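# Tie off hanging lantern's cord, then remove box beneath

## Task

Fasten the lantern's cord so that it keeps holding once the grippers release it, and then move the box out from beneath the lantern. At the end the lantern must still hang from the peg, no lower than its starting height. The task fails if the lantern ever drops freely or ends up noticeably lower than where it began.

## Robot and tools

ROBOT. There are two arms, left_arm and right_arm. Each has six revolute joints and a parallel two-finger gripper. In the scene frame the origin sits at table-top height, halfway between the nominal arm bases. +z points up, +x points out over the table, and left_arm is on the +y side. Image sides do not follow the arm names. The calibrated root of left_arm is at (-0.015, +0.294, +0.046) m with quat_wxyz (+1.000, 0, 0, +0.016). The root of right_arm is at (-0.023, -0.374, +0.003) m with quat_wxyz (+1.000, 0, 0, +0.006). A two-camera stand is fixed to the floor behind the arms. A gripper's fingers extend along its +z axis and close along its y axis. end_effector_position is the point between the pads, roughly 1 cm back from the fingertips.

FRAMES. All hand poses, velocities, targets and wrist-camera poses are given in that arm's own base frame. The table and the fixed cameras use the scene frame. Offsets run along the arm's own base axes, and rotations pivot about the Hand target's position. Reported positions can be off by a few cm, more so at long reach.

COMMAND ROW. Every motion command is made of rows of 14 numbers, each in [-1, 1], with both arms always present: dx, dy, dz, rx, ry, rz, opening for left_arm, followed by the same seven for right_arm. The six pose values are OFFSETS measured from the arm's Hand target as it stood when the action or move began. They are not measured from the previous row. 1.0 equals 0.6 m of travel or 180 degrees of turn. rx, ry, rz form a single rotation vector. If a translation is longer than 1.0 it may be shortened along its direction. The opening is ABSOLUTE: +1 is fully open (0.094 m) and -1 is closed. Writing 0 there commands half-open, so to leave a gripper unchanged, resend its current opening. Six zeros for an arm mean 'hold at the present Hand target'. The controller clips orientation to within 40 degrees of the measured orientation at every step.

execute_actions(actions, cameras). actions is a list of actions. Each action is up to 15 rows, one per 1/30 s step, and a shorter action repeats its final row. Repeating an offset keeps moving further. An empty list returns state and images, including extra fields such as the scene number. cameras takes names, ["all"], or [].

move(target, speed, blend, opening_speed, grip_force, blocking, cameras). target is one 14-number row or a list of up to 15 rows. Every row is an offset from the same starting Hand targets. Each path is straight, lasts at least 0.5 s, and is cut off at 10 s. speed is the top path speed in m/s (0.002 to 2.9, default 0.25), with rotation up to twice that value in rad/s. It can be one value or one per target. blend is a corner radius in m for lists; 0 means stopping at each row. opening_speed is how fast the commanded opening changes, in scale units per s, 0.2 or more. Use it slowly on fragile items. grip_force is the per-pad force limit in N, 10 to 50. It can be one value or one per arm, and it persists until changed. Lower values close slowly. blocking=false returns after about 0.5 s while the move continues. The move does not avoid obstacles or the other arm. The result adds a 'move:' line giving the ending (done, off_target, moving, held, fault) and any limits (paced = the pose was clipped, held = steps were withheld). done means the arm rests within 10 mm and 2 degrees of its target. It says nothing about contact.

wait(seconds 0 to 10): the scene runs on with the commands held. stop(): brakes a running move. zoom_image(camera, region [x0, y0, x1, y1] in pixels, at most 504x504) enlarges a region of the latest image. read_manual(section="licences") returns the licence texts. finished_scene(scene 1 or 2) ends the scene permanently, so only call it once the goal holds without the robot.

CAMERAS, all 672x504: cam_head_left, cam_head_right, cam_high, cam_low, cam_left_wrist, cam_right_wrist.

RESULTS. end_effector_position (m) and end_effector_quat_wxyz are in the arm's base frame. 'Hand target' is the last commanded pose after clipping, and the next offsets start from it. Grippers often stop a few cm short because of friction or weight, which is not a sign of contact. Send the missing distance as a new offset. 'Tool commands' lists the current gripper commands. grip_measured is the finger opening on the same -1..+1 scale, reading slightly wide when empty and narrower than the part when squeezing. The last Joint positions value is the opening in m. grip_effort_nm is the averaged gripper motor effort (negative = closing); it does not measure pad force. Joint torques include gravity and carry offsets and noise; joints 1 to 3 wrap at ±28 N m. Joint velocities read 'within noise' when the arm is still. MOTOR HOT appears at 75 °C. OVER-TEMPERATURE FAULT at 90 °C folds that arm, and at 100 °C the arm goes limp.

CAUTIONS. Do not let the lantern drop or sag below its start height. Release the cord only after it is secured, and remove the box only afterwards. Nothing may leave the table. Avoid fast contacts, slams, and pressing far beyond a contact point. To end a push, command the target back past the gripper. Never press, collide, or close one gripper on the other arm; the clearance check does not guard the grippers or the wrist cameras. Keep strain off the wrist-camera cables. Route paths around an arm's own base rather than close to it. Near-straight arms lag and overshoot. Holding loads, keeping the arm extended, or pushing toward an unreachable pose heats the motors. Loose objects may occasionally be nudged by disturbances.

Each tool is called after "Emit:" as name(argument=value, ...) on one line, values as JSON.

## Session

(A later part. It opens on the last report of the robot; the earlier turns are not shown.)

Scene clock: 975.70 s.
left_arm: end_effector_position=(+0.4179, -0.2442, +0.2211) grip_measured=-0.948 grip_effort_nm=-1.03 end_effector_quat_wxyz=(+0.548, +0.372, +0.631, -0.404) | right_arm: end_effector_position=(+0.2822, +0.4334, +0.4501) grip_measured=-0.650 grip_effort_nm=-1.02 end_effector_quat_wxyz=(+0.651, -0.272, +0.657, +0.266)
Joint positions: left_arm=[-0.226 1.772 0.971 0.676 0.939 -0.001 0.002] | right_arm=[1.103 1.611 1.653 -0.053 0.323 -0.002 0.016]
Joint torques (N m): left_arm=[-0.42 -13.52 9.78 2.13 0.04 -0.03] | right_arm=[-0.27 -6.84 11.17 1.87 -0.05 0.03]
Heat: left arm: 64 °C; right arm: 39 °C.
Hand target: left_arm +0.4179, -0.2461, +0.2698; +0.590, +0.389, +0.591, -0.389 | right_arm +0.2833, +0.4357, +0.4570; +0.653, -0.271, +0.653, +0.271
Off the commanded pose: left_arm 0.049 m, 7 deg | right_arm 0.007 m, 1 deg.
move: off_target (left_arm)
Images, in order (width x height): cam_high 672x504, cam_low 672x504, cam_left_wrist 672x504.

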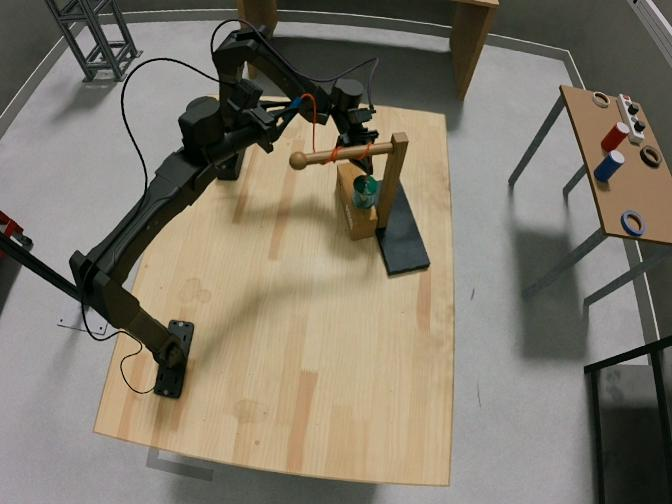

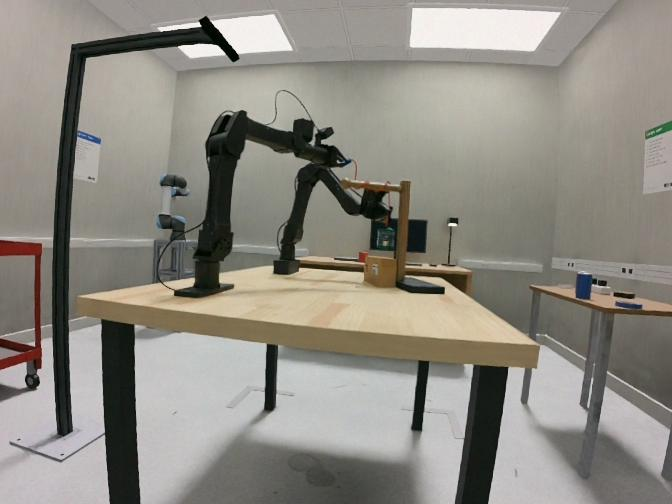

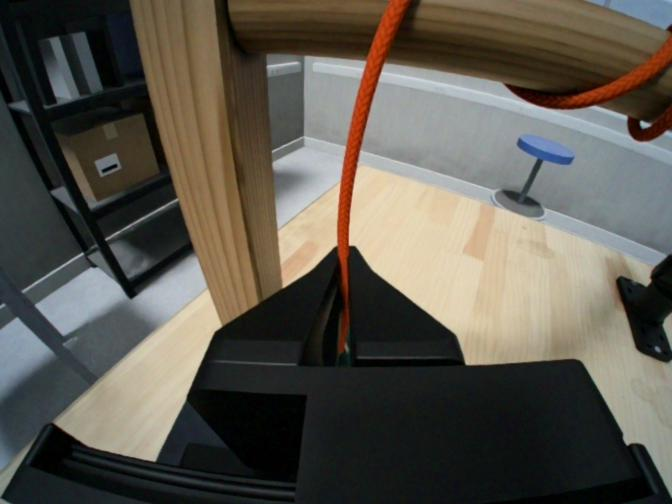

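Emit:
move(target=[[0, 0, 0, 0, 0, 0, -1, 0.1143, -0.1932, -0.0167, 0, 0, 0, -0.75], [0, 0, 0, 0, 0, 0, -1, 0.1462, -0.3102, -0.175, 0, 0, 0, -0.75]], speed=[0.12, 0.1], blend=[0.03, 0], cameras=["cam_left_wrist", "cam_low", "cam_right_wrist"])

Scene clock: 997.50 s.
left_arm: end_effector_position=(+0.4179, -0.2442, +0.2211) grip_measured=-0.948 grip_effort_nm=-1.02 end_effector_quat_wxyz=(+0.548, +0.372, +0.631, -0.404) | right_arm: end_effector_position=(+0.3767, +0.2531, +0.3393) grip_measured=-0.650 grip_effort_nm=-1.02 end_effector_quat_wxyz=(+0.640, -0.271, +0.668, +0.268)
Joint positions: left_arm=[-0.226 1.772 0.971 0.676 0.939 -0.001 0.002] | right_arm=[0.466 1.333 0.989 0.303 -0.316 -0.002 0.016]
Joint torques (N m): left_arm=[-0.46 -13.46 9.78 2.1 0.03 -0.02] | right_arm=[-0.42 -7.98 7.9 2.16 -0.09 0]
Heat: left arm: 65 °C; right arm: 38 °C.
Hand target: left_arm +0.4179, -0.2461, +0.2698; +0.590, +0.389, +0.591, -0.389 | right_arm +0.3710, +0.2496, +0.3518; +0.653, -0.271, +0.654, +0.271
Off the commanded pose: left_arm 0.049 m, 7 deg | right_arm 0.014 m, 2 deg.
move: off_target (left_arm, right_arm)
Images, in order (width x height): cam_low 672x504, cam_left_wrist 672x504, cam_right_wrist 672x504.

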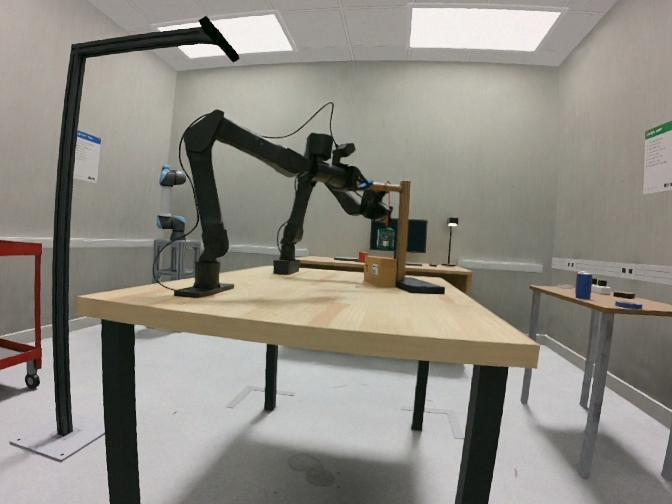

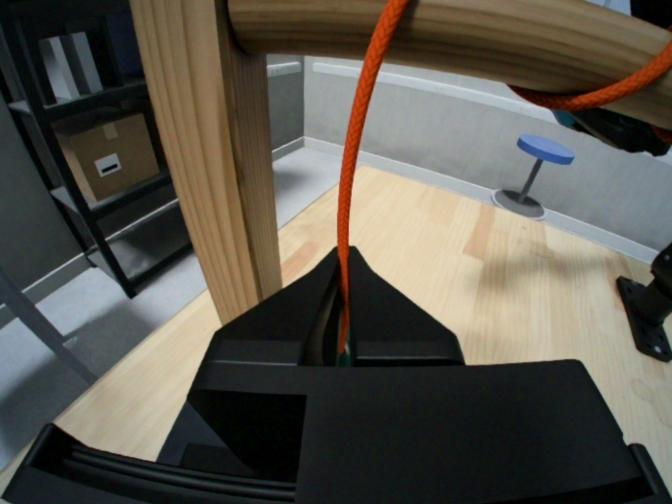

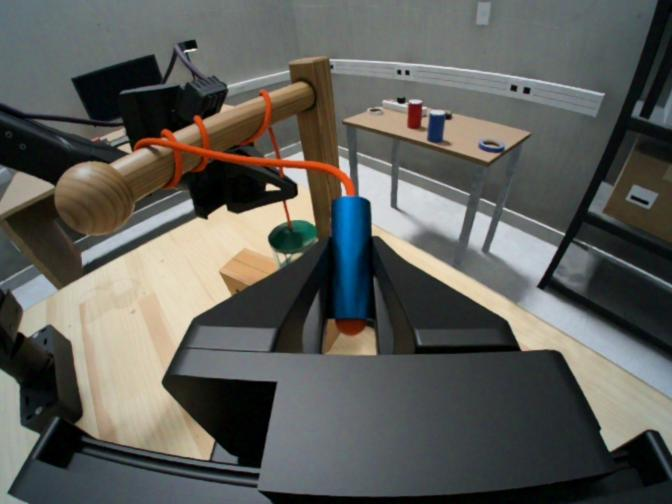

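Emit:
zoom_image(camera="cam_right_wrist", region=[40, 30, 380, 270])

Scaled by 1.482 from the camera's 672x504 image, which has a finer 960x720 frame.

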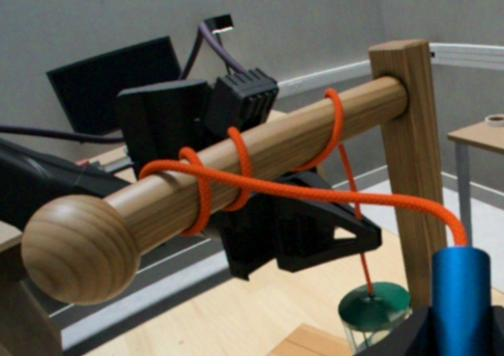

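Emit:
move(target=[0, 0, 0, 0, 0, 0, -1, 0.05, -0.0333, -0.01, 0, 0, 0, -0.75], speed=0.06, cameras=["cam_left_wrist", "cam_right_wrist"])

Scene clock: 1011.90 s.
left_arm: end_effector_position=(+0.4179, -0.2442, +0.2211) grip_measured=-0.948 grip_effort_nm=-1.03 end_effector_quat_wxyz=(+0.548, +0.372, +0.631, -0.404) | right_arm: end_effector_position=(+0.3924, +0.2354, +0.3338) grip_measured=-0.650 grip_effort_nm=-1.02 end_effector_quat_wxyz=(+0.639, -0.280, +0.660, +0.279)
Joint positions: left_arm=[-0.226 1.772 0.971 0.676 0.939 -0.001 0.002] | right_arm=[0.368 1.373 0.989 0.353 -0.445 -0.002 0.016]
Joint torques (N m): left_arm=[-0.43 -13.5 9.83 2.11 0.04 -0.03] | right_arm=[-1.26 -4.93 11 2.06 0.15 0.02]
Heat: left arm: 65 °C; right arm: 39 °C.
Hand target: left_arm +0.4179, -0.2461, +0.2698; +0.590, +0.389, +0.591, -0.389 | right_arm +0.4010, +0.2295, +0.3459; +0.653, -0.271, +0.653, +0.271
Off the commanded pose: left_arm 0.049 m, 7 deg | right_arm 0.016 m, 2 deg.
move: off_target (left_arm, right_arm)
Images, in order (width x height): cam_left_wrist 672x504, cam_right_wrist 672x504.

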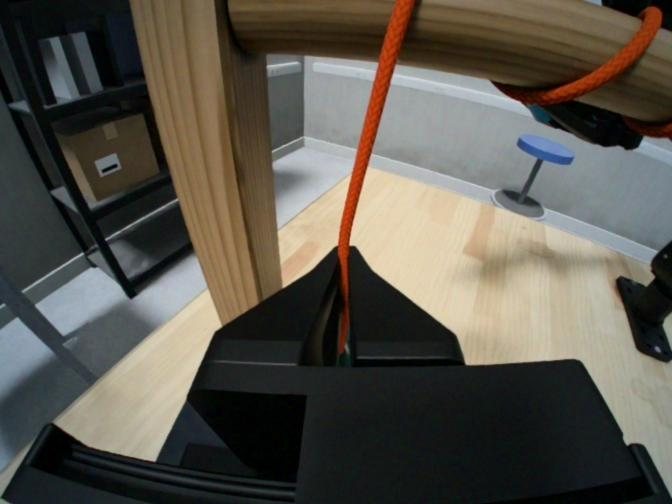

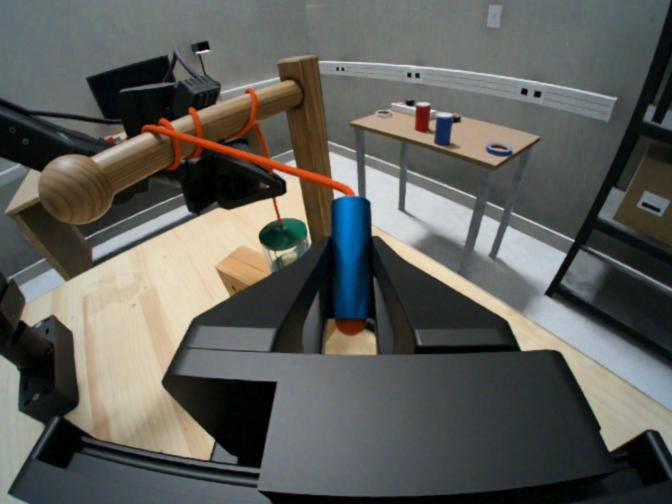

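Emit:
move(target=[0, 0, -0.05, 0, 0, 0, -1, 0, 0, 0, 0, 0, 0, -0.75], speed=0.04, cameras=["cam_left_wrist", "cam_right_wrist"])

Scene clock: 1033.30 s.
left_arm: end_effector_position=(+0.4187, -0.2444, +0.2341) grip_measured=-0.948 grip_effort_nm=-1.03 end_effector_quat_wxyz=(+0.572, +0.382, +0.608, -0.396) | right_arm: end_effector_position=(+0.3941, +0.2326, +0.3338) grip_measured=-0.650 grip_effort_nm=-1.02 end_effector_quat_wxyz=(+0.640, -0.277, +0.662, +0.277)
Joint positions: left_arm=[-0.226 1.77 0.971 0.745 0.939 -0.001 0.002] | right_arm=[0.361 1.373 0.989 0.353 -0.443 -0.002 0.016]
Joint torques (N m): left_arm=[-0.43 -8.18 5.64 2.56 -0.01 0.03] | right_arm=[-0.65 -4.97 11.18 2.03 0.15 0.01]
Heat: left arm: 65 °C; right arm: 41 °C.
Hand target: left_arm +0.4179, -0.2461, +0.2399; +0.590, +0.389, +0.590, -0.389 | right_arm +0.4010, +0.2296, +0.3459; +0.653, -0.271, +0.653, +0.271
Off the commanded pose: left_arm 0.006 m, 3 deg | right_arm 0.014 m, 2 deg.
move: off_target (left_arm, right_arm)
Images, in order (width x height): cam_left_wrist 672x504, cam_right_wrist 672x504.

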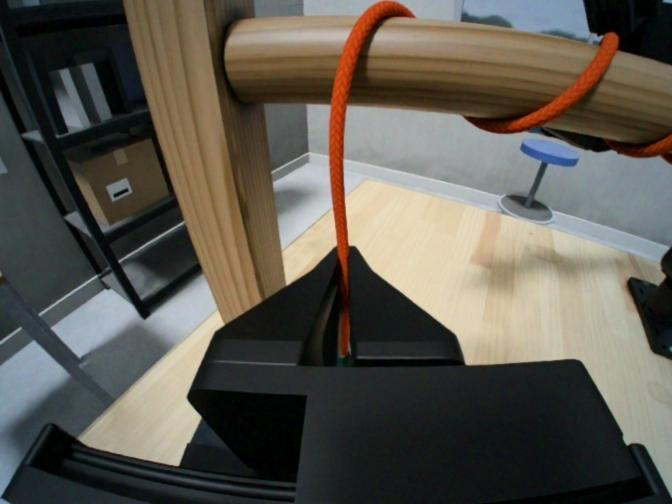

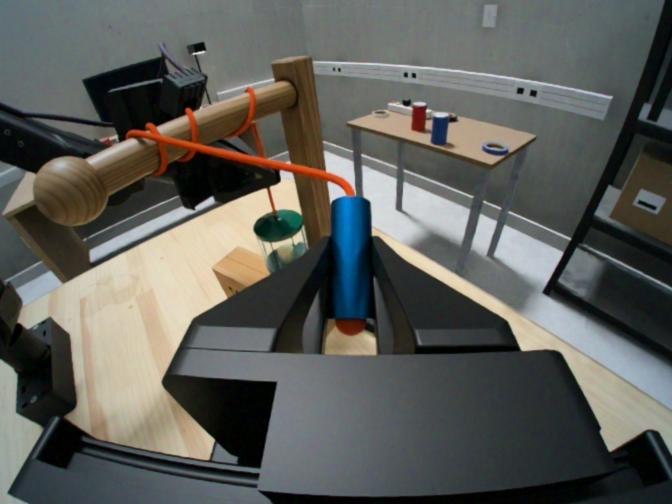

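Emit:
move(target=[0, 0, -0.0333, 0, 0, 0, -1, 0, 0, 0, 0, 0, 0, -0.75], speed=0.04, cameras=["cam_left_wrist"])

Scene clock: 1043.73 s.
left_arm: end_effector_position=(+0.4173, -0.2446, +0.2246) grip_measured=-0.948 grip_effort_nm=-1.03 end_effector_quat_wxyz=(+0.584, +0.387, +0.596, -0.392) | right_arm: end_effector_position=(+0.3941, +0.2326, +0.3338) grip_measured=-0.650 grip_effort_nm=-1.02 end_effector_quat_wxyz=(+0.640, -0.277, +0.662, +0.277)
Joint positions: left_arm=[-0.227 1.802 0.935 0.848 0.939 -0.001 0.002] | right_arm=[0.361 1.373 0.989 0.353 -0.443 -0.002 0.016]
Joint torques (N m): left_arm=[-0.34 -7.02 5.41 2.35 -0.02 0.03] | right_arm=[-0.61 -4.92 11.06 2.01 0.15 0.01]
Heat: left arm: 60 °C; right arm: 42 °C.
Hand target: left_arm +0.4178, -0.2462, +0.2198; +0.590, +0.389, +0.590, -0.389 | right_arm +0.4010, +0.2296, +0.3459; +0.653, -0.271, +0.653, +0.271
Off the commanded pose: left_arm 0.005 m, 1 deg | right_arm 0.014 m, 2 deg.
move: off_target (right_arm)
Images, in order (width x height): cam_left_wrist 672x504.

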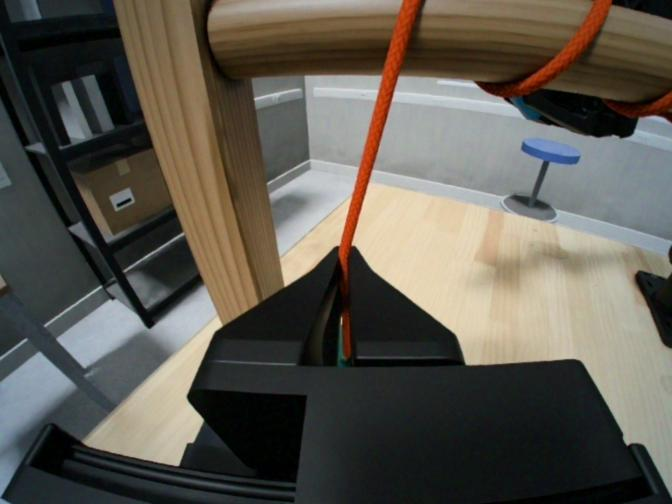

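Emit:
move(target=[0, 0, -0.0167, 0, 0, 0, -1, 0, 0, 0, 0, 0, 0, -0.75], speed=0.03, cameras=["cam_left_wrist", "cam_right_wrist"])

Scene clock: 1050.43 s.
left_arm: end_effector_position=(+0.4173, -0.2447, +0.2231) grip_measured=-0.948 grip_effort_nm=-1.03 end_effector_quat_wxyz=(+0.596, +0.391, +0.584, -0.388) | right_arm: end_effector_position=(+0.3941, +0.2326, +0.3338) grip_measured=-0.650 grip_effort_nm=-1.02 end_effector_quat_wxyz=(+0.640, -0.277, +0.662, +0.277)
Joint positions: left_arm=[-0.227 1.821 0.923 0.916 0.94 -0.001 0.002] | right_arm=[0.361 1.373 0.989 0.353 -0.443 -0.002 0.016]
Joint torques (N m): left_arm=[-0.32 -6.63 4.98 2.06 -0.04 0] | right_arm=[-0.68 -4.93 11.12 2.03 0.14 0.02]
Heat: left arm: 57 °C; right arm: 42 °C.
Hand target: left_arm +0.4179, -0.2462, +0.2098; +0.590, +0.389, +0.591, -0.389 | right_arm +0.4010, +0.2296, +0.3459; +0.653, -0.271, +0.653, +0.271
Off the commanded pose: left_arm 0.013 m, 1 deg | right_arm 0.014 m, 2 deg.
move: off_target (left_arm, right_arm)
Images, in order (width x height): cam_left_wrist 672x504, cam_right_wrist 672x504.

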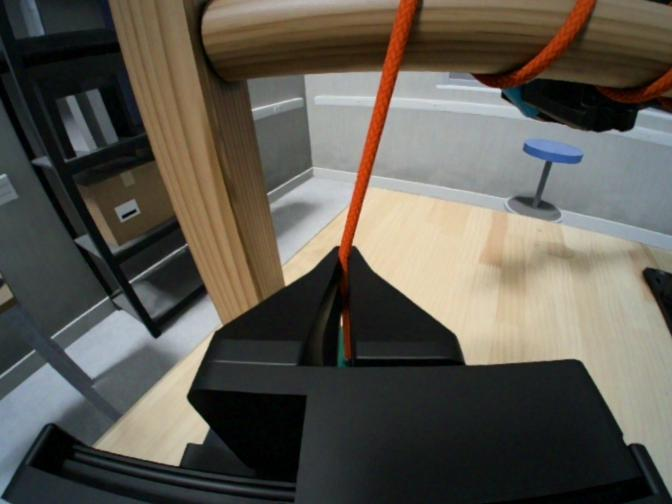

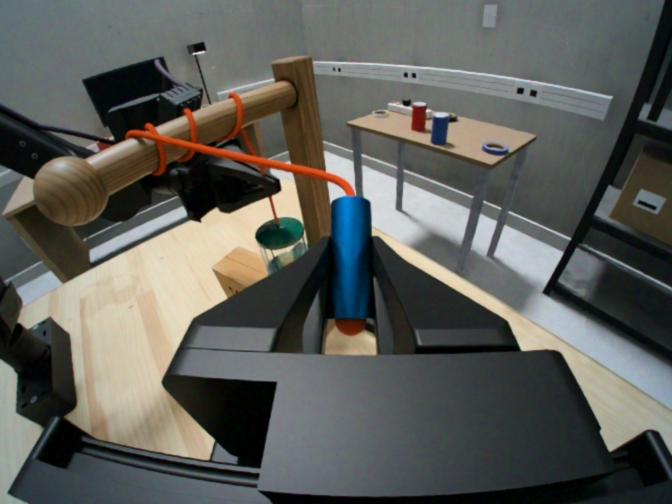

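Emit:
move(target=[0, 0, -0.0133, 0, 0, 0, -1, 0, 0, 0, 0, 0, 0, -0.75], speed=0.03, cameras=["cam_left_wrist", "cam_right_wrist"])

Scene clock: 1062.10 s.
left_arm: end_effector_position=(+0.4159, -0.2459, +0.2218) grip_measured=-0.948 grip_effort_nm=-1.03 end_effector_quat_wxyz=(+0.603, +0.397, +0.574, -0.386) | right_arm: end_effector_position=(+0.3941, +0.2326, +0.3338) grip_measured=-0.650 grip_effort_nm=-1.02 end_effector_quat_wxyz=(+0.640, -0.277, +0.662, +0.277)
Joint positions: left_arm=[-0.229 1.837 0.913 0.969 0.944 -0.001 0.002] | right_arm=[0.361 1.373 0.989 0.353 -0.443 -0.002 0.016]
Joint torques (N m): left_arm=[-0.05 -6.28 4.6 1.84 -0.1 -0.02] | right_arm=[-0.68 -4.89 11.11 2.05 0.11 0.03]
Heat: left arm: 54 °C; right arm: 42 °C.
Hand target: left_arm +0.4178, -0.2462, +0.2019; +0.590, +0.389, +0.591, -0.389 | right_arm +0.4010, +0.2296, +0.3459; +0.653, -0.271, +0.653, +0.271
Off the commanded pose: left_arm 0.020 m, 3 deg | right_arm 0.014 m, 2 deg.
move: off_target (left_arm, right_arm)
Images, in order (width x height): cam_left_wrist 672x504, cam_right_wrist 672x504.

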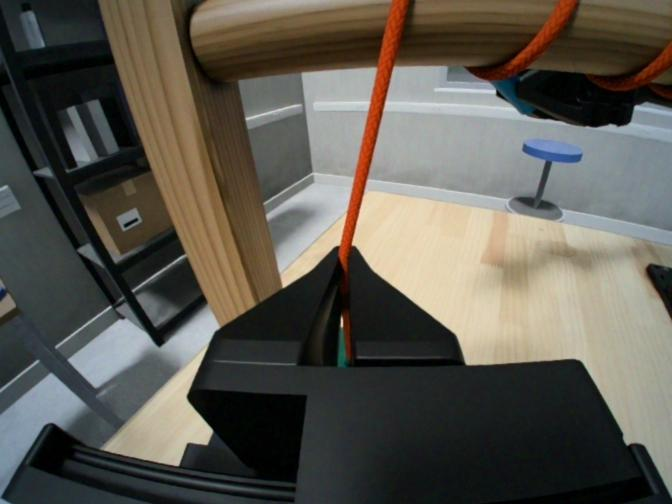

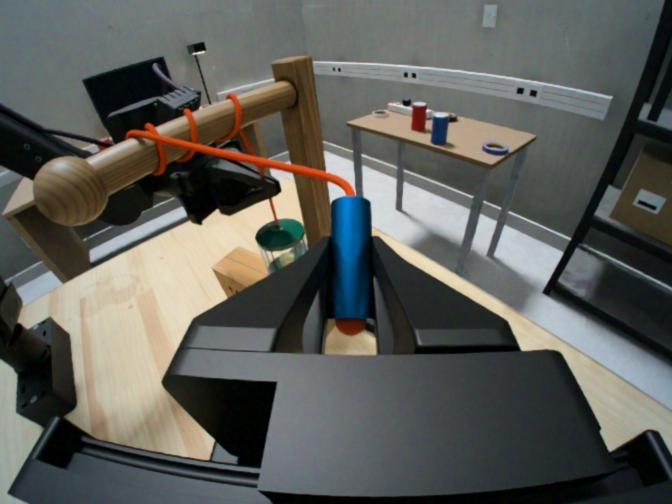

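Emit:
move(target=[-0.003, 0, 0.03, 0, 0, 0, -1, 0, 0, 0, 0, 0, 0, -0.75], speed=0.04, cameras=["cam_left_wrist"])

Scene clock: 1081.40 s.
left_arm: end_effector_position=(+0.4156, -0.2461, +0.2206) grip_measured=-0.948 grip_effort_nm=-1.03 end_effector_quat_wxyz=(+0.601, +0.397, +0.576, -0.388) | right_arm: end_effector_position=(+0.3941, +0.2326, +0.3338) grip_measured=-0.650 grip_effort_nm=-1.02 end_effector_quat_wxyz=(+0.640, -0.277, +0.662, +0.277)
Joint positions: left_arm=[-0.229 1.837 0.913 0.963 0.947 -0.001 0.002] | right_arm=[0.361 1.373 0.989 0.353 -0.443 -0.002 0.016]
Joint torques (N m): left_arm=[-0.18 -10.04 6.16 1.2 -0.15 -0.05] | right_arm=[-0.65 -4.89 11.1 2.03 0.14 0.03]
Heat: left arm: 49 °C; right arm: 43 °C.
Hand target: left_arm +0.4160, -0.2462, +0.2198; +0.590, +0.389, +0.591, -0.389 | right_arm +0.4010, +0.2296, +0.3459; +0.653, -0.271, +0.653, +0.271
Off the commanded pose: left_arm 0.001 m, 2 deg | right_arm 0.014 m, 2 deg.
move: off_target (right_arm)
Images, in order (width x height): cam_left_wrist 672x504.

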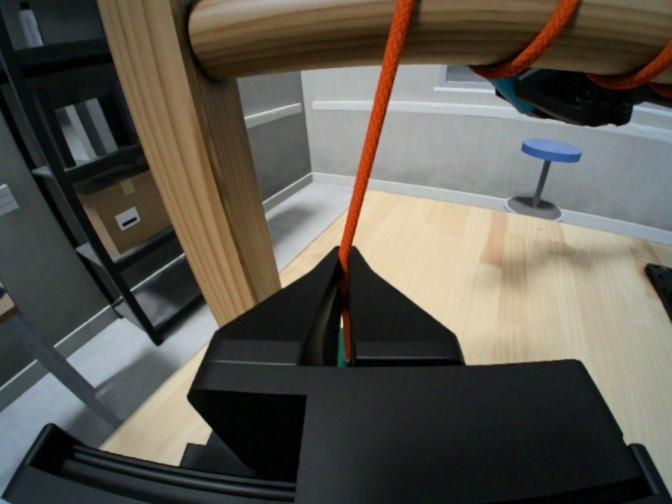

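Emit:
move(target=[0, 0, 0, 0, 0, 0, -0.86, 0, 0, 0, 0, 0, 0, -0.75], speed=0.04, opening_speed=0.2, cameras=["cam_left_wrist", "cam_right_wrist"])

Scene clock: 1091.57 s.
left_arm: end_effector_position=(+0.4156, -0.2462, +0.2147) grip_measured=-0.863 grip_effort_nm=0.13 end_effector_quat_wxyz=(+0.590, +0.393, +0.587, -0.392) | right_arm: end_effector_position=(+0.3941, +0.2326, +0.3338) grip_measured=-0.650 grip_effort_nm=-1.02 end_effector_quat_wxyz=(+0.640, -0.277, +0.662, +0.277)
Joint positions: left_arm=[-0.229 1.837 0.913 0.93 0.948 -0.001 0.006] | right_arm=[0.361 1.373 0.989 0.353 -0.443 -0.002 0.016]
Joint torques (N m): left_arm=[-0.17 -10.1 6.23 1.56 -0.14 -0.02] | right_arm=[-0.66 -5 11.11 2.04 0.12 0.02]
Heat: left arm: 50 °C; right arm: 43 °C.
Hand target: left_arm +0.4160, -0.2462, +0.2197; +0.590, +0.389, +0.591, -0.389 | right_arm +0.4010, +0.2296, +0.3459; +0.653, -0.271, +0.653, +0.271
Off the commanded pose: left_arm 0.005 m, 1 deg | right_arm 0.014 m, 2 deg.
move: off_target (right_arm)
Images, in order (width x height): cam_left_wrist 672x504, cam_right_wrist 672x504.

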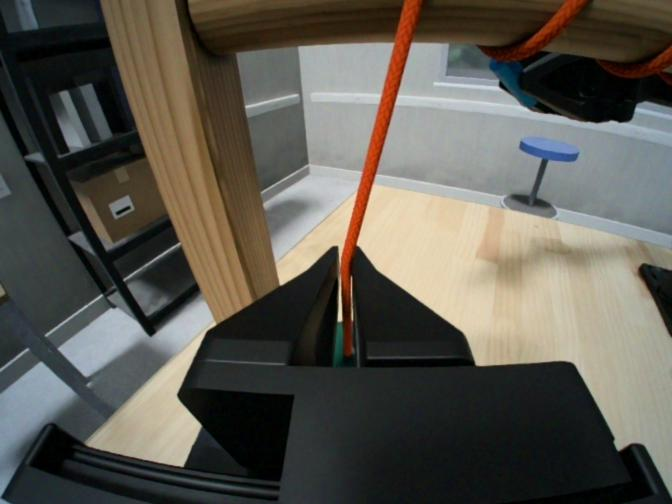

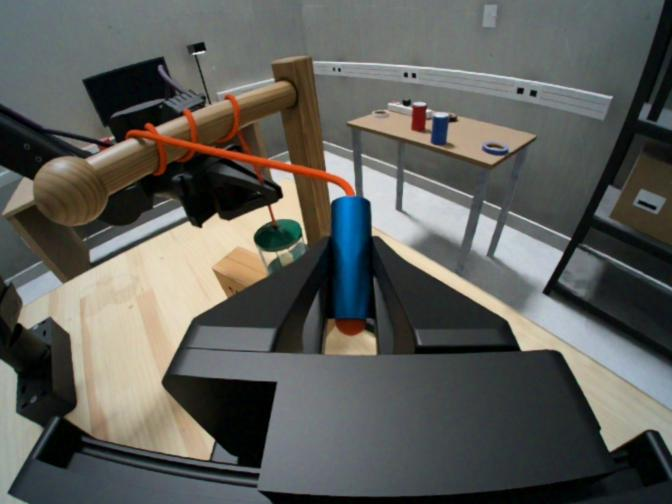

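Emit:
move(target=[0, 0, 0, 0, 0, 0, -0.86, -0.025, 0.0352, -0.0248, 0, 0, 0, -0.75], speed=0.05, cameras=["cam_left_wrist", "cam_right_wrist"])

Scene clock: 1124.43 s.
left_arm: end_effector_position=(+0.4155, -0.2462, +0.2123) grip_measured=-0.863 grip_effort_nm=0.13 end_effector_quat_wxyz=(+0.585, +0.391, +0.591, -0.394) | right_arm: end_effector_position=(+0.3860, +0.2508, +0.3311) grip_measured=-0.650 grip_effort_nm=-1.02 end_effector_quat_wxyz=(+0.649, -0.274, +0.656, +0.273)
Joint positions: left_arm=[-0.229 1.837 0.913 0.916 0.948 -0.001 0.006] | right_arm=[0.437 1.373 0.958 0.404 -0.357 -0.002 0.016]
Joint torques (N m): left_arm=[-0.21 -10.1 6.2 1.68 -0.15 -0.04] | right_arm=[0.36 -5.82 7.5 2.12 0.13 0.03]
Heat: left arm: 50 °C; right arm: 43 °C.
Hand target: left_arm +0.4160, -0.2462, +0.2197; +0.590, +0.389, +0.591, -0.389 | right_arm +0.3860, +0.2508, +0.3310; +0.653, -0.271, +0.653, +0.271
Off the commanded pose: left_arm 0.007 m, 1 deg | right_arm 0.000 m, 1 deg.
move: done
Images, in order (width x height): cam_left_wrist 672x504, cam_right_wrist 672x504.

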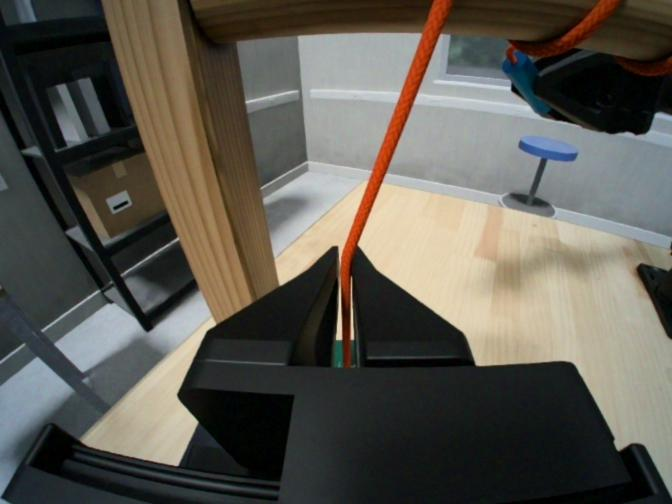

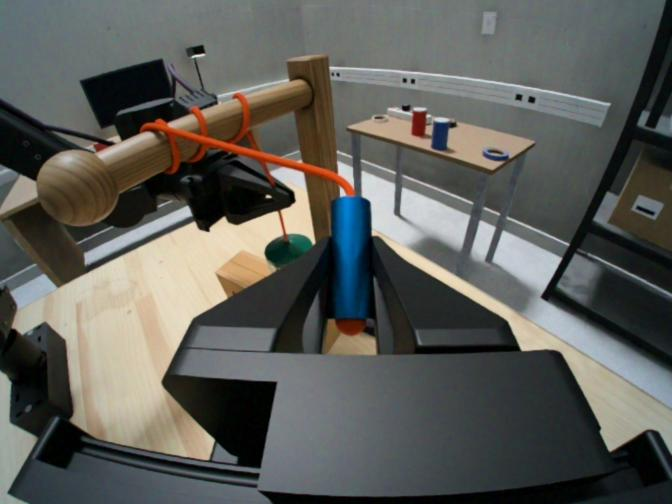

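Emit:
execute_actions(actions=[], cameras=["all"])

Scene clock: 1149.90 s.
left_arm: end_effector_position=(+0.4155, -0.2462, +0.2123) grip_measured=-0.863 grip_effort_nm=0.13 end_effector_quat_wxyz=(+0.585, +0.391, +0.591, -0.394) | right_arm: end_effector_position=(+0.3861, +0.2508, +0.3312) grip_measured=-0.650 grip_effort_nm=-1.02 end_effector_quat_wxyz=(+0.649, -0.274, +0.656, +0.272)
Joint positions: left_arm=[-0.229 1.837 0.913 0.916 0.948 -0.001 0.006] | right_arm=[0.437 1.373 0.958 0.404 -0.356 -0.002 0.016]
Joint velocities: within noise
Joint torques (N m): left_arm=[-0.2 -10.15 6.23 1.67 -0.13 -0.01] | right_arm=[0.4 -5.86 7.6 2.1 0.16 0.02]
Heat: left arm: 50 °C; right arm: 42 °C.
Hand target: left_arm +0.4160, -0.2462, +0.2197; +0.590, +0.389, +0.591, -0.389 | right_arm +0.3860, +0.2508, +0.3310; +0.653, -0.271, +0.653, +0.271
Tool commands: left_gripper/opening=-0.86 right_gripper/opening=-0.75
Off the commanded pose: left_arm 0.007 m, 1 deg | right_arm 0.000 m, 1 deg.

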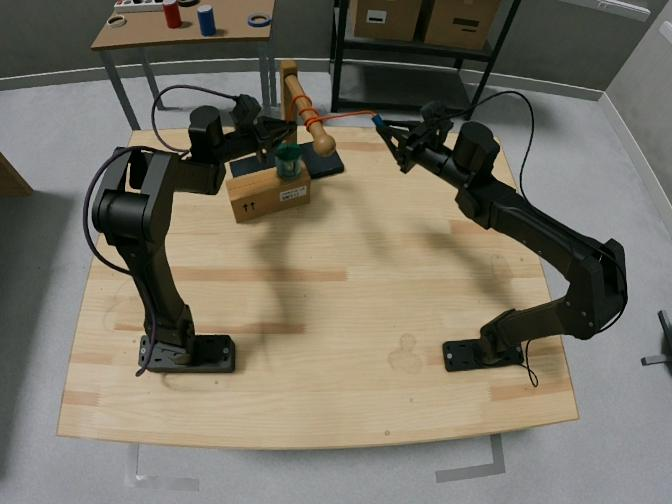

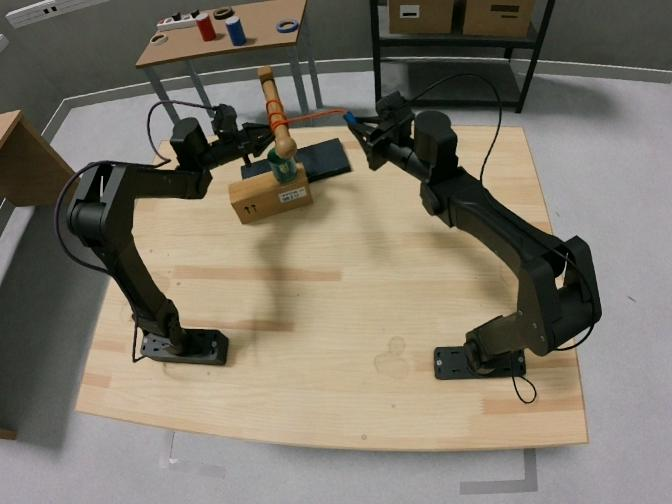

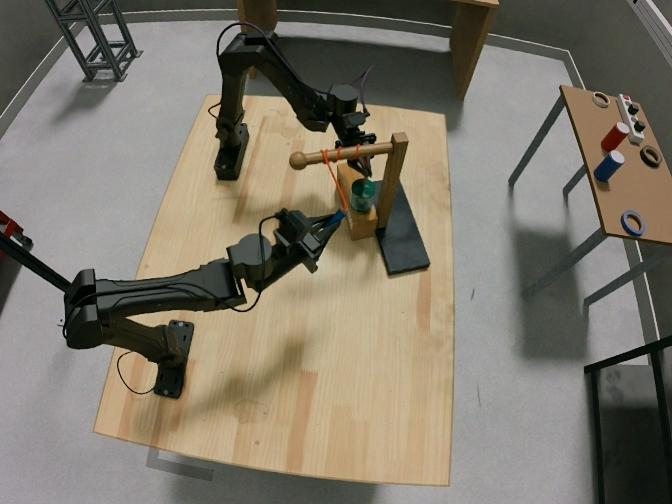

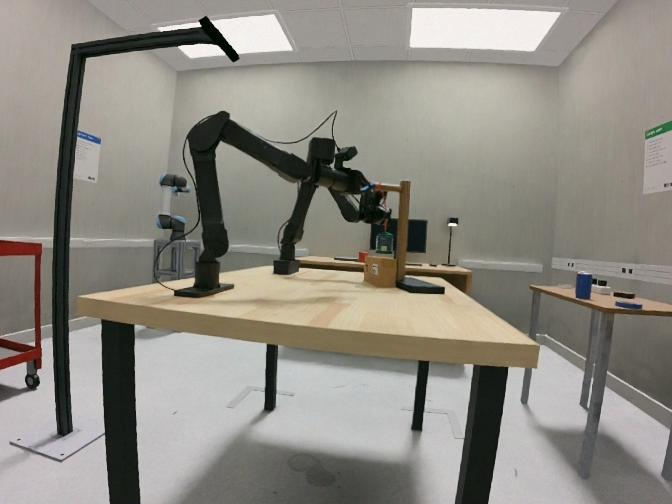

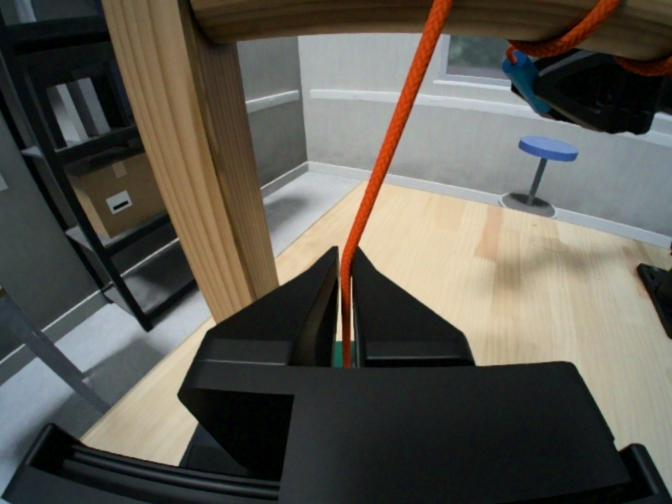

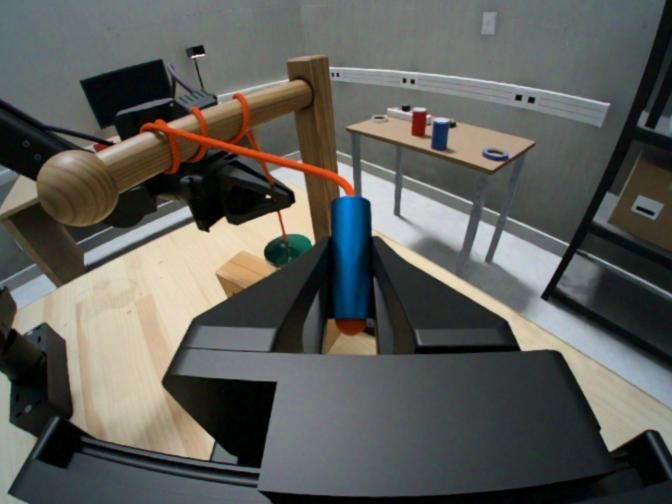

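Emit:
zoom_image(camera="cam_low", region=[330, 160, 450, 310])

Emit:
zoom_image(camera="cam_right_wrist", region=[20, 50, 400, 350])

Emit:
zoom_image(camera="cam_high", region=[260, 110, 450, 280])

Scaled by 3.360 from the camera's 672x504 image, which has a finer 960x720 frame.

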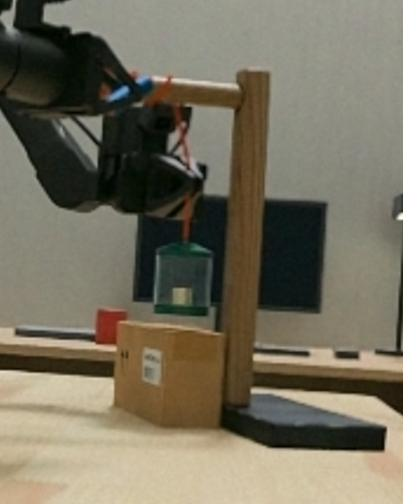

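Scaled by 1.326 from the camera's 672x504 image, which has a finer 960x720 frame.

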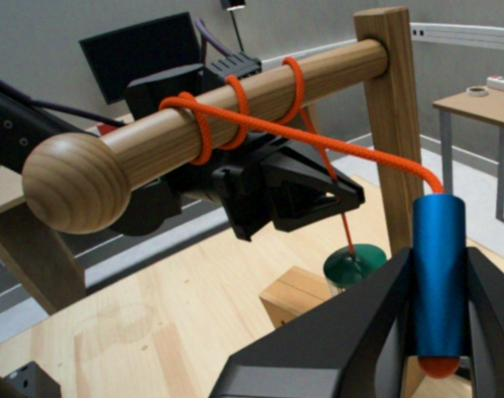

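Scaled by 2.653 from the camera's 672x504 image, which has a finer 960x720 frame.

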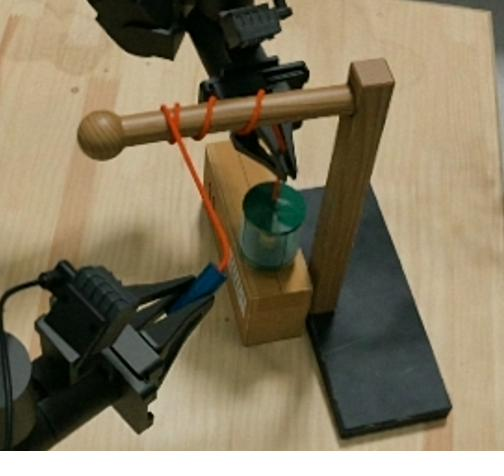

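Emit:
move(target=[-0.021, -0.0052, 0, 0, 0, 0, -0.86, 0, 0, 0, 0, 0, 0, -0.75], speed=0.015, cameras=["cam_left_wrist", "cam_right_wrist", "cam_low"])

Scene clock: 1172.00 s.
left_arm: end_effector_position=(+0.4065, -0.2512, +0.2072) grip_measured=-0.862 grip_effort_nm=0.13 end_effector_quat_wxyz=(+0.578, +0.392, +0.595, -0.398) | right_arm: end_effector_position=(+0.3861, +0.2508, +0.3312) grip_measured=-0.650 grip_effort_nm=-1.02 end_effector_quat_wxyz=(+0.649, -0.274, +0.656, +0.272)
Joint positions: left_arm=[-0.246 1.823 0.882 0.916 0.939 -0.001 0.006] | right_arm=[0.437 1.373 0.958 0.404 -0.356 -0.002 0.016]
Joint torques (N m): left_arm=[-0.18 -11.82 4.78 1.82 -0.2 -0.01] | right_arm=[0.31 -5.86 7.65 2.1 0.15 0]
Heat: left arm: 51 °C; right arm: 42 °C.
Hand target: left_arm +0.4035, -0.2492, +0.2197; +0.590, +0.389, +0.591, -0.389 | right_arm +0.3860, +0.2508, +0.3310; +0.653, -0.271, +0.653, +0.271
Off the commanded pose: left_arm 0.013 m, 2 deg | right_arm 0.000 m, 1 deg.
move: off_target (left_arm)
Images, in order (width x height): cam_low 672x504, cam_left_wrist 672x504, cam_right_wrist 672x504.

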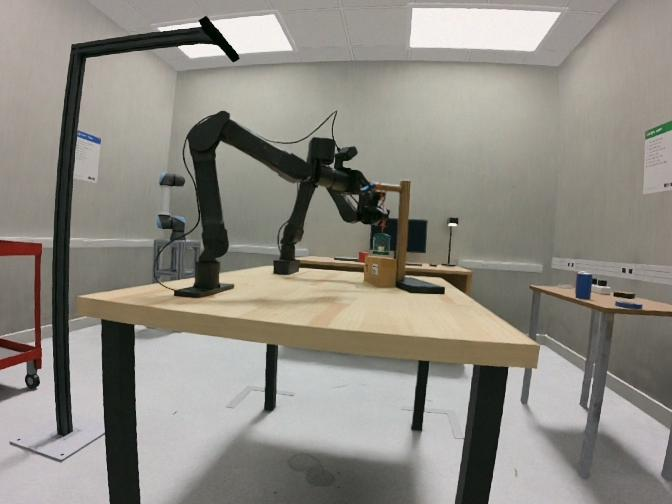

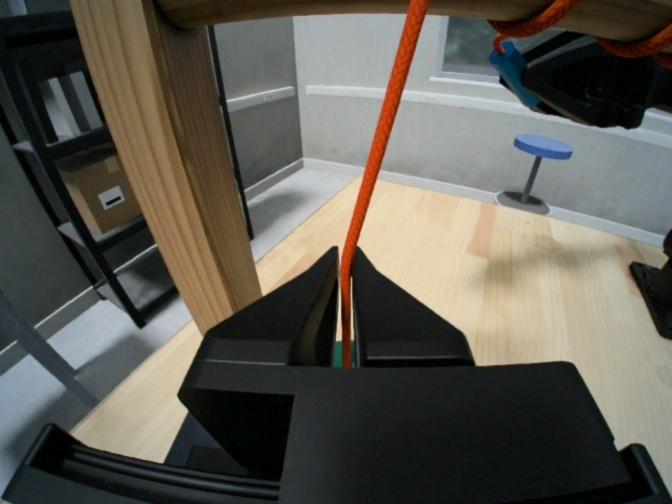

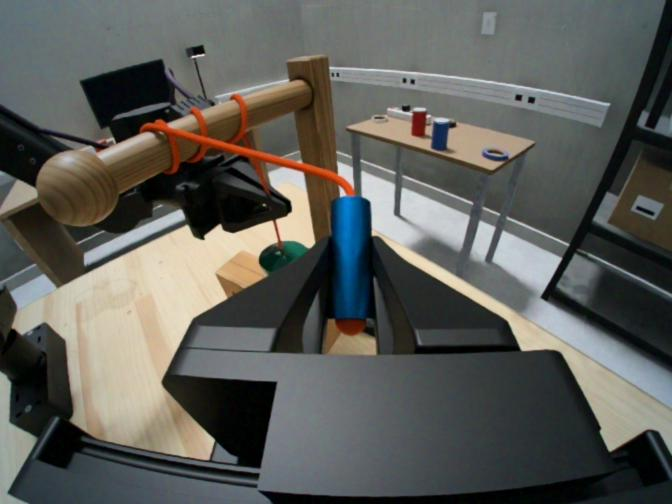

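Emit:
zoom_image(camera="cam_low", region=[330, 160, 450, 310])

Emit:
zoom_image(camera="cam_right_wrist", region=[20, 50, 400, 350])

Scaled by 3.360 from the camera's 672x504 image, which has a finer 960x720 frame.

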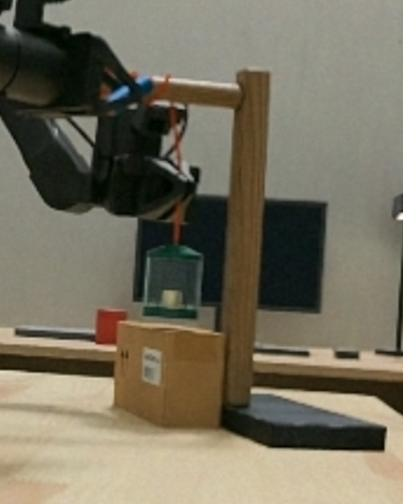

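Scaled by 1.326 from the camera's 672x504 image, which has a finer 960x720 frame.

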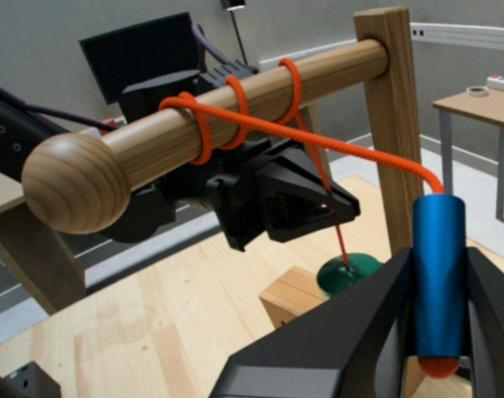

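Emit:
move(target=[0, 0, 0, 0, 0, 0, -1, 0, 0, 0, 0, 0, 0, -0.75], speed=0.02, opening_speed=0.3, cameras=["cam_left_wrist", "cam_right_wrist"])

Scene clock: 1194.17 s.
left_arm: end_effector_position=(+0.4068, -0.2511, +0.2072) grip_measured=-0.967 grip_effort_nm=-0.97 end_effector_quat_wxyz=(+0.578, +0.391, +0.595, -0.398) | right_arm: end_effector_position=(+0.3861, +0.2508, +0.3312) grip_measured=-0.650 grip_effort_nm=-1.02 end_effector_quat_wxyz=(+0.649, -0.274, +0.656, +0.272)
Joint positions: left_arm=[-0.246 1.823 0.882 0.916 0.937 -0.001 0.002] | right_arm=[0.437 1.373 0.958 0.404 -0.356 -0.002 0.016]
Joint torques (N m): left_arm=[-0.16 -11.81 4.86 1.82 -0.21 -0.03] | right_arm=[0.35 -5.93 7.65 2.12 0.15 -0.01]
Heat: left arm: 55 °C; right arm: 42 °C.
Hand target: left_arm +0.4035, -0.2492, +0.2197; +0.590, +0.389, +0.591, -0.389 | right_arm +0.3860, +0.2508, +0.3310; +0.653, -0.271, +0.653, +0.271
Off the commanded pose: left_arm 0.013 m, 2 deg | right_arm 0.000 m, 1 deg.
move: off_target (left_arm)
Images, in order (width x height): cam_left_wrist 672x504, cam_right_wrist 672x504.

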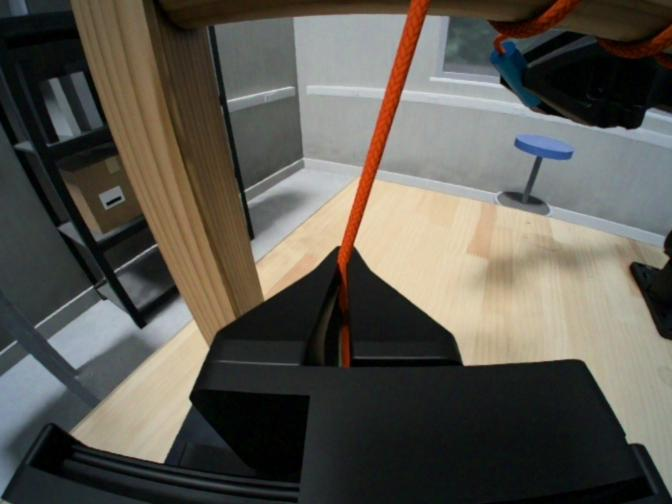

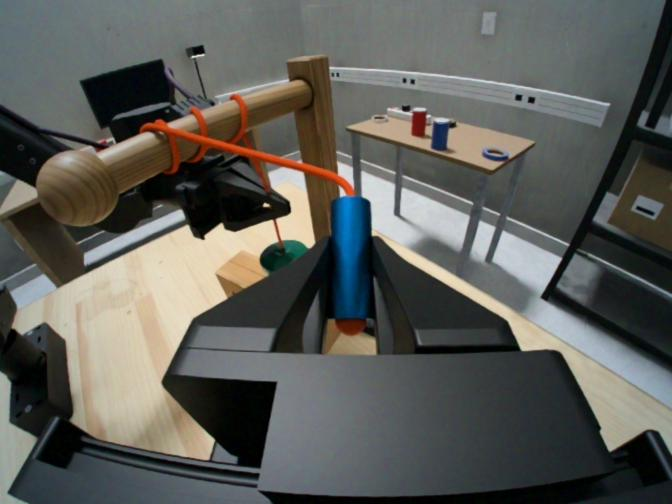

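Emit:
move(target=[-0.0236, -0.0076, 0.0333, 0, 0, 0, -1, 0.0052, -0.0158, 0, 0, 0, 0, -0.75], speed=0.015, cameras=["cam_left_wrist", "cam_right_wrist", "cam_low"])

Scene clock: 1211.57 s.
left_arm: end_effector_position=(+0.3958, -0.2542, +0.2148) grip_measured=-0.970 grip_effort_nm=-1.03 end_effector_quat_wxyz=(+0.566, +0.382, +0.613, -0.398) | right_arm: end_effector_position=(+0.3887, +0.2452, +0.3317) grip_measured=-0.650 grip_effort_nm=-1.02 end_effector_quat_wxyz=(+0.650, -0.274, +0.655, +0.273)
Joint positions: left_arm=[-0.268 1.743 0.859 0.814 0.901 -0.001 0.001] | right_arm=[0.415 1.373 0.958 0.407 -0.378 -0.002 0.016]
Joint torques (N m): left_arm=[-0.47 -12.34 5.56 2.11 -0.05 -0.02] | right_arm=[-0.75 -6.27 7.32 2.06 0 0.01]
Heat: left arm: 57 °C; right arm: 43 °C.
Hand target: left_arm +0.3893, -0.2538, +0.2399; +0.590, +0.389, +0.590, -0.389 | right_arm +0.3891, +0.2412, +0.3310; +0.653, -0.271, +0.653, +0.271
Off the commanded pose: left_arm 0.026 m, 4 deg | right_arm 0.004 m, 1 deg.
move: off_target (left_arm)
Images, in order (width x height): cam_low 672x504, cam_left_wrist 672x504, cam_right_wrist 672x504.

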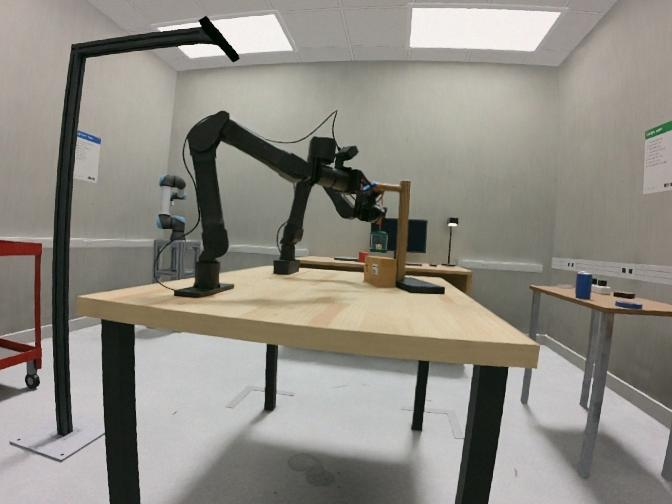

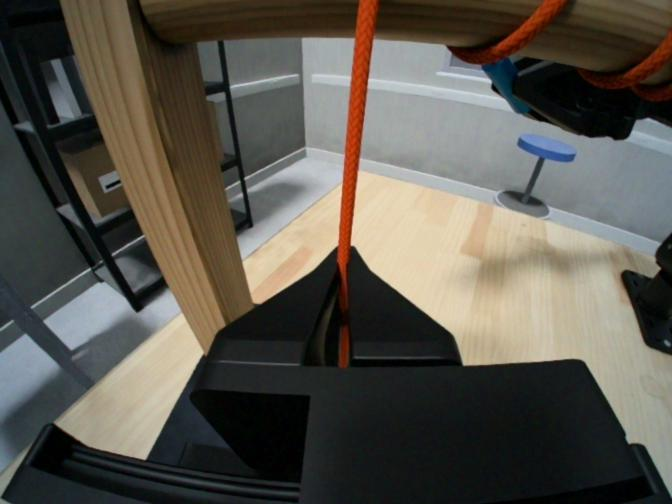

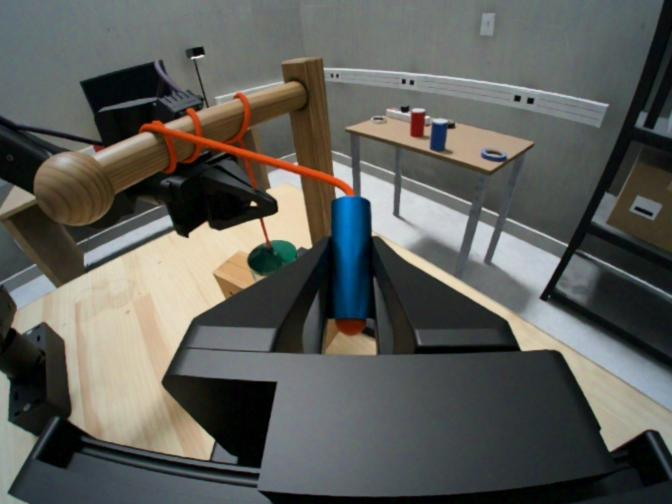

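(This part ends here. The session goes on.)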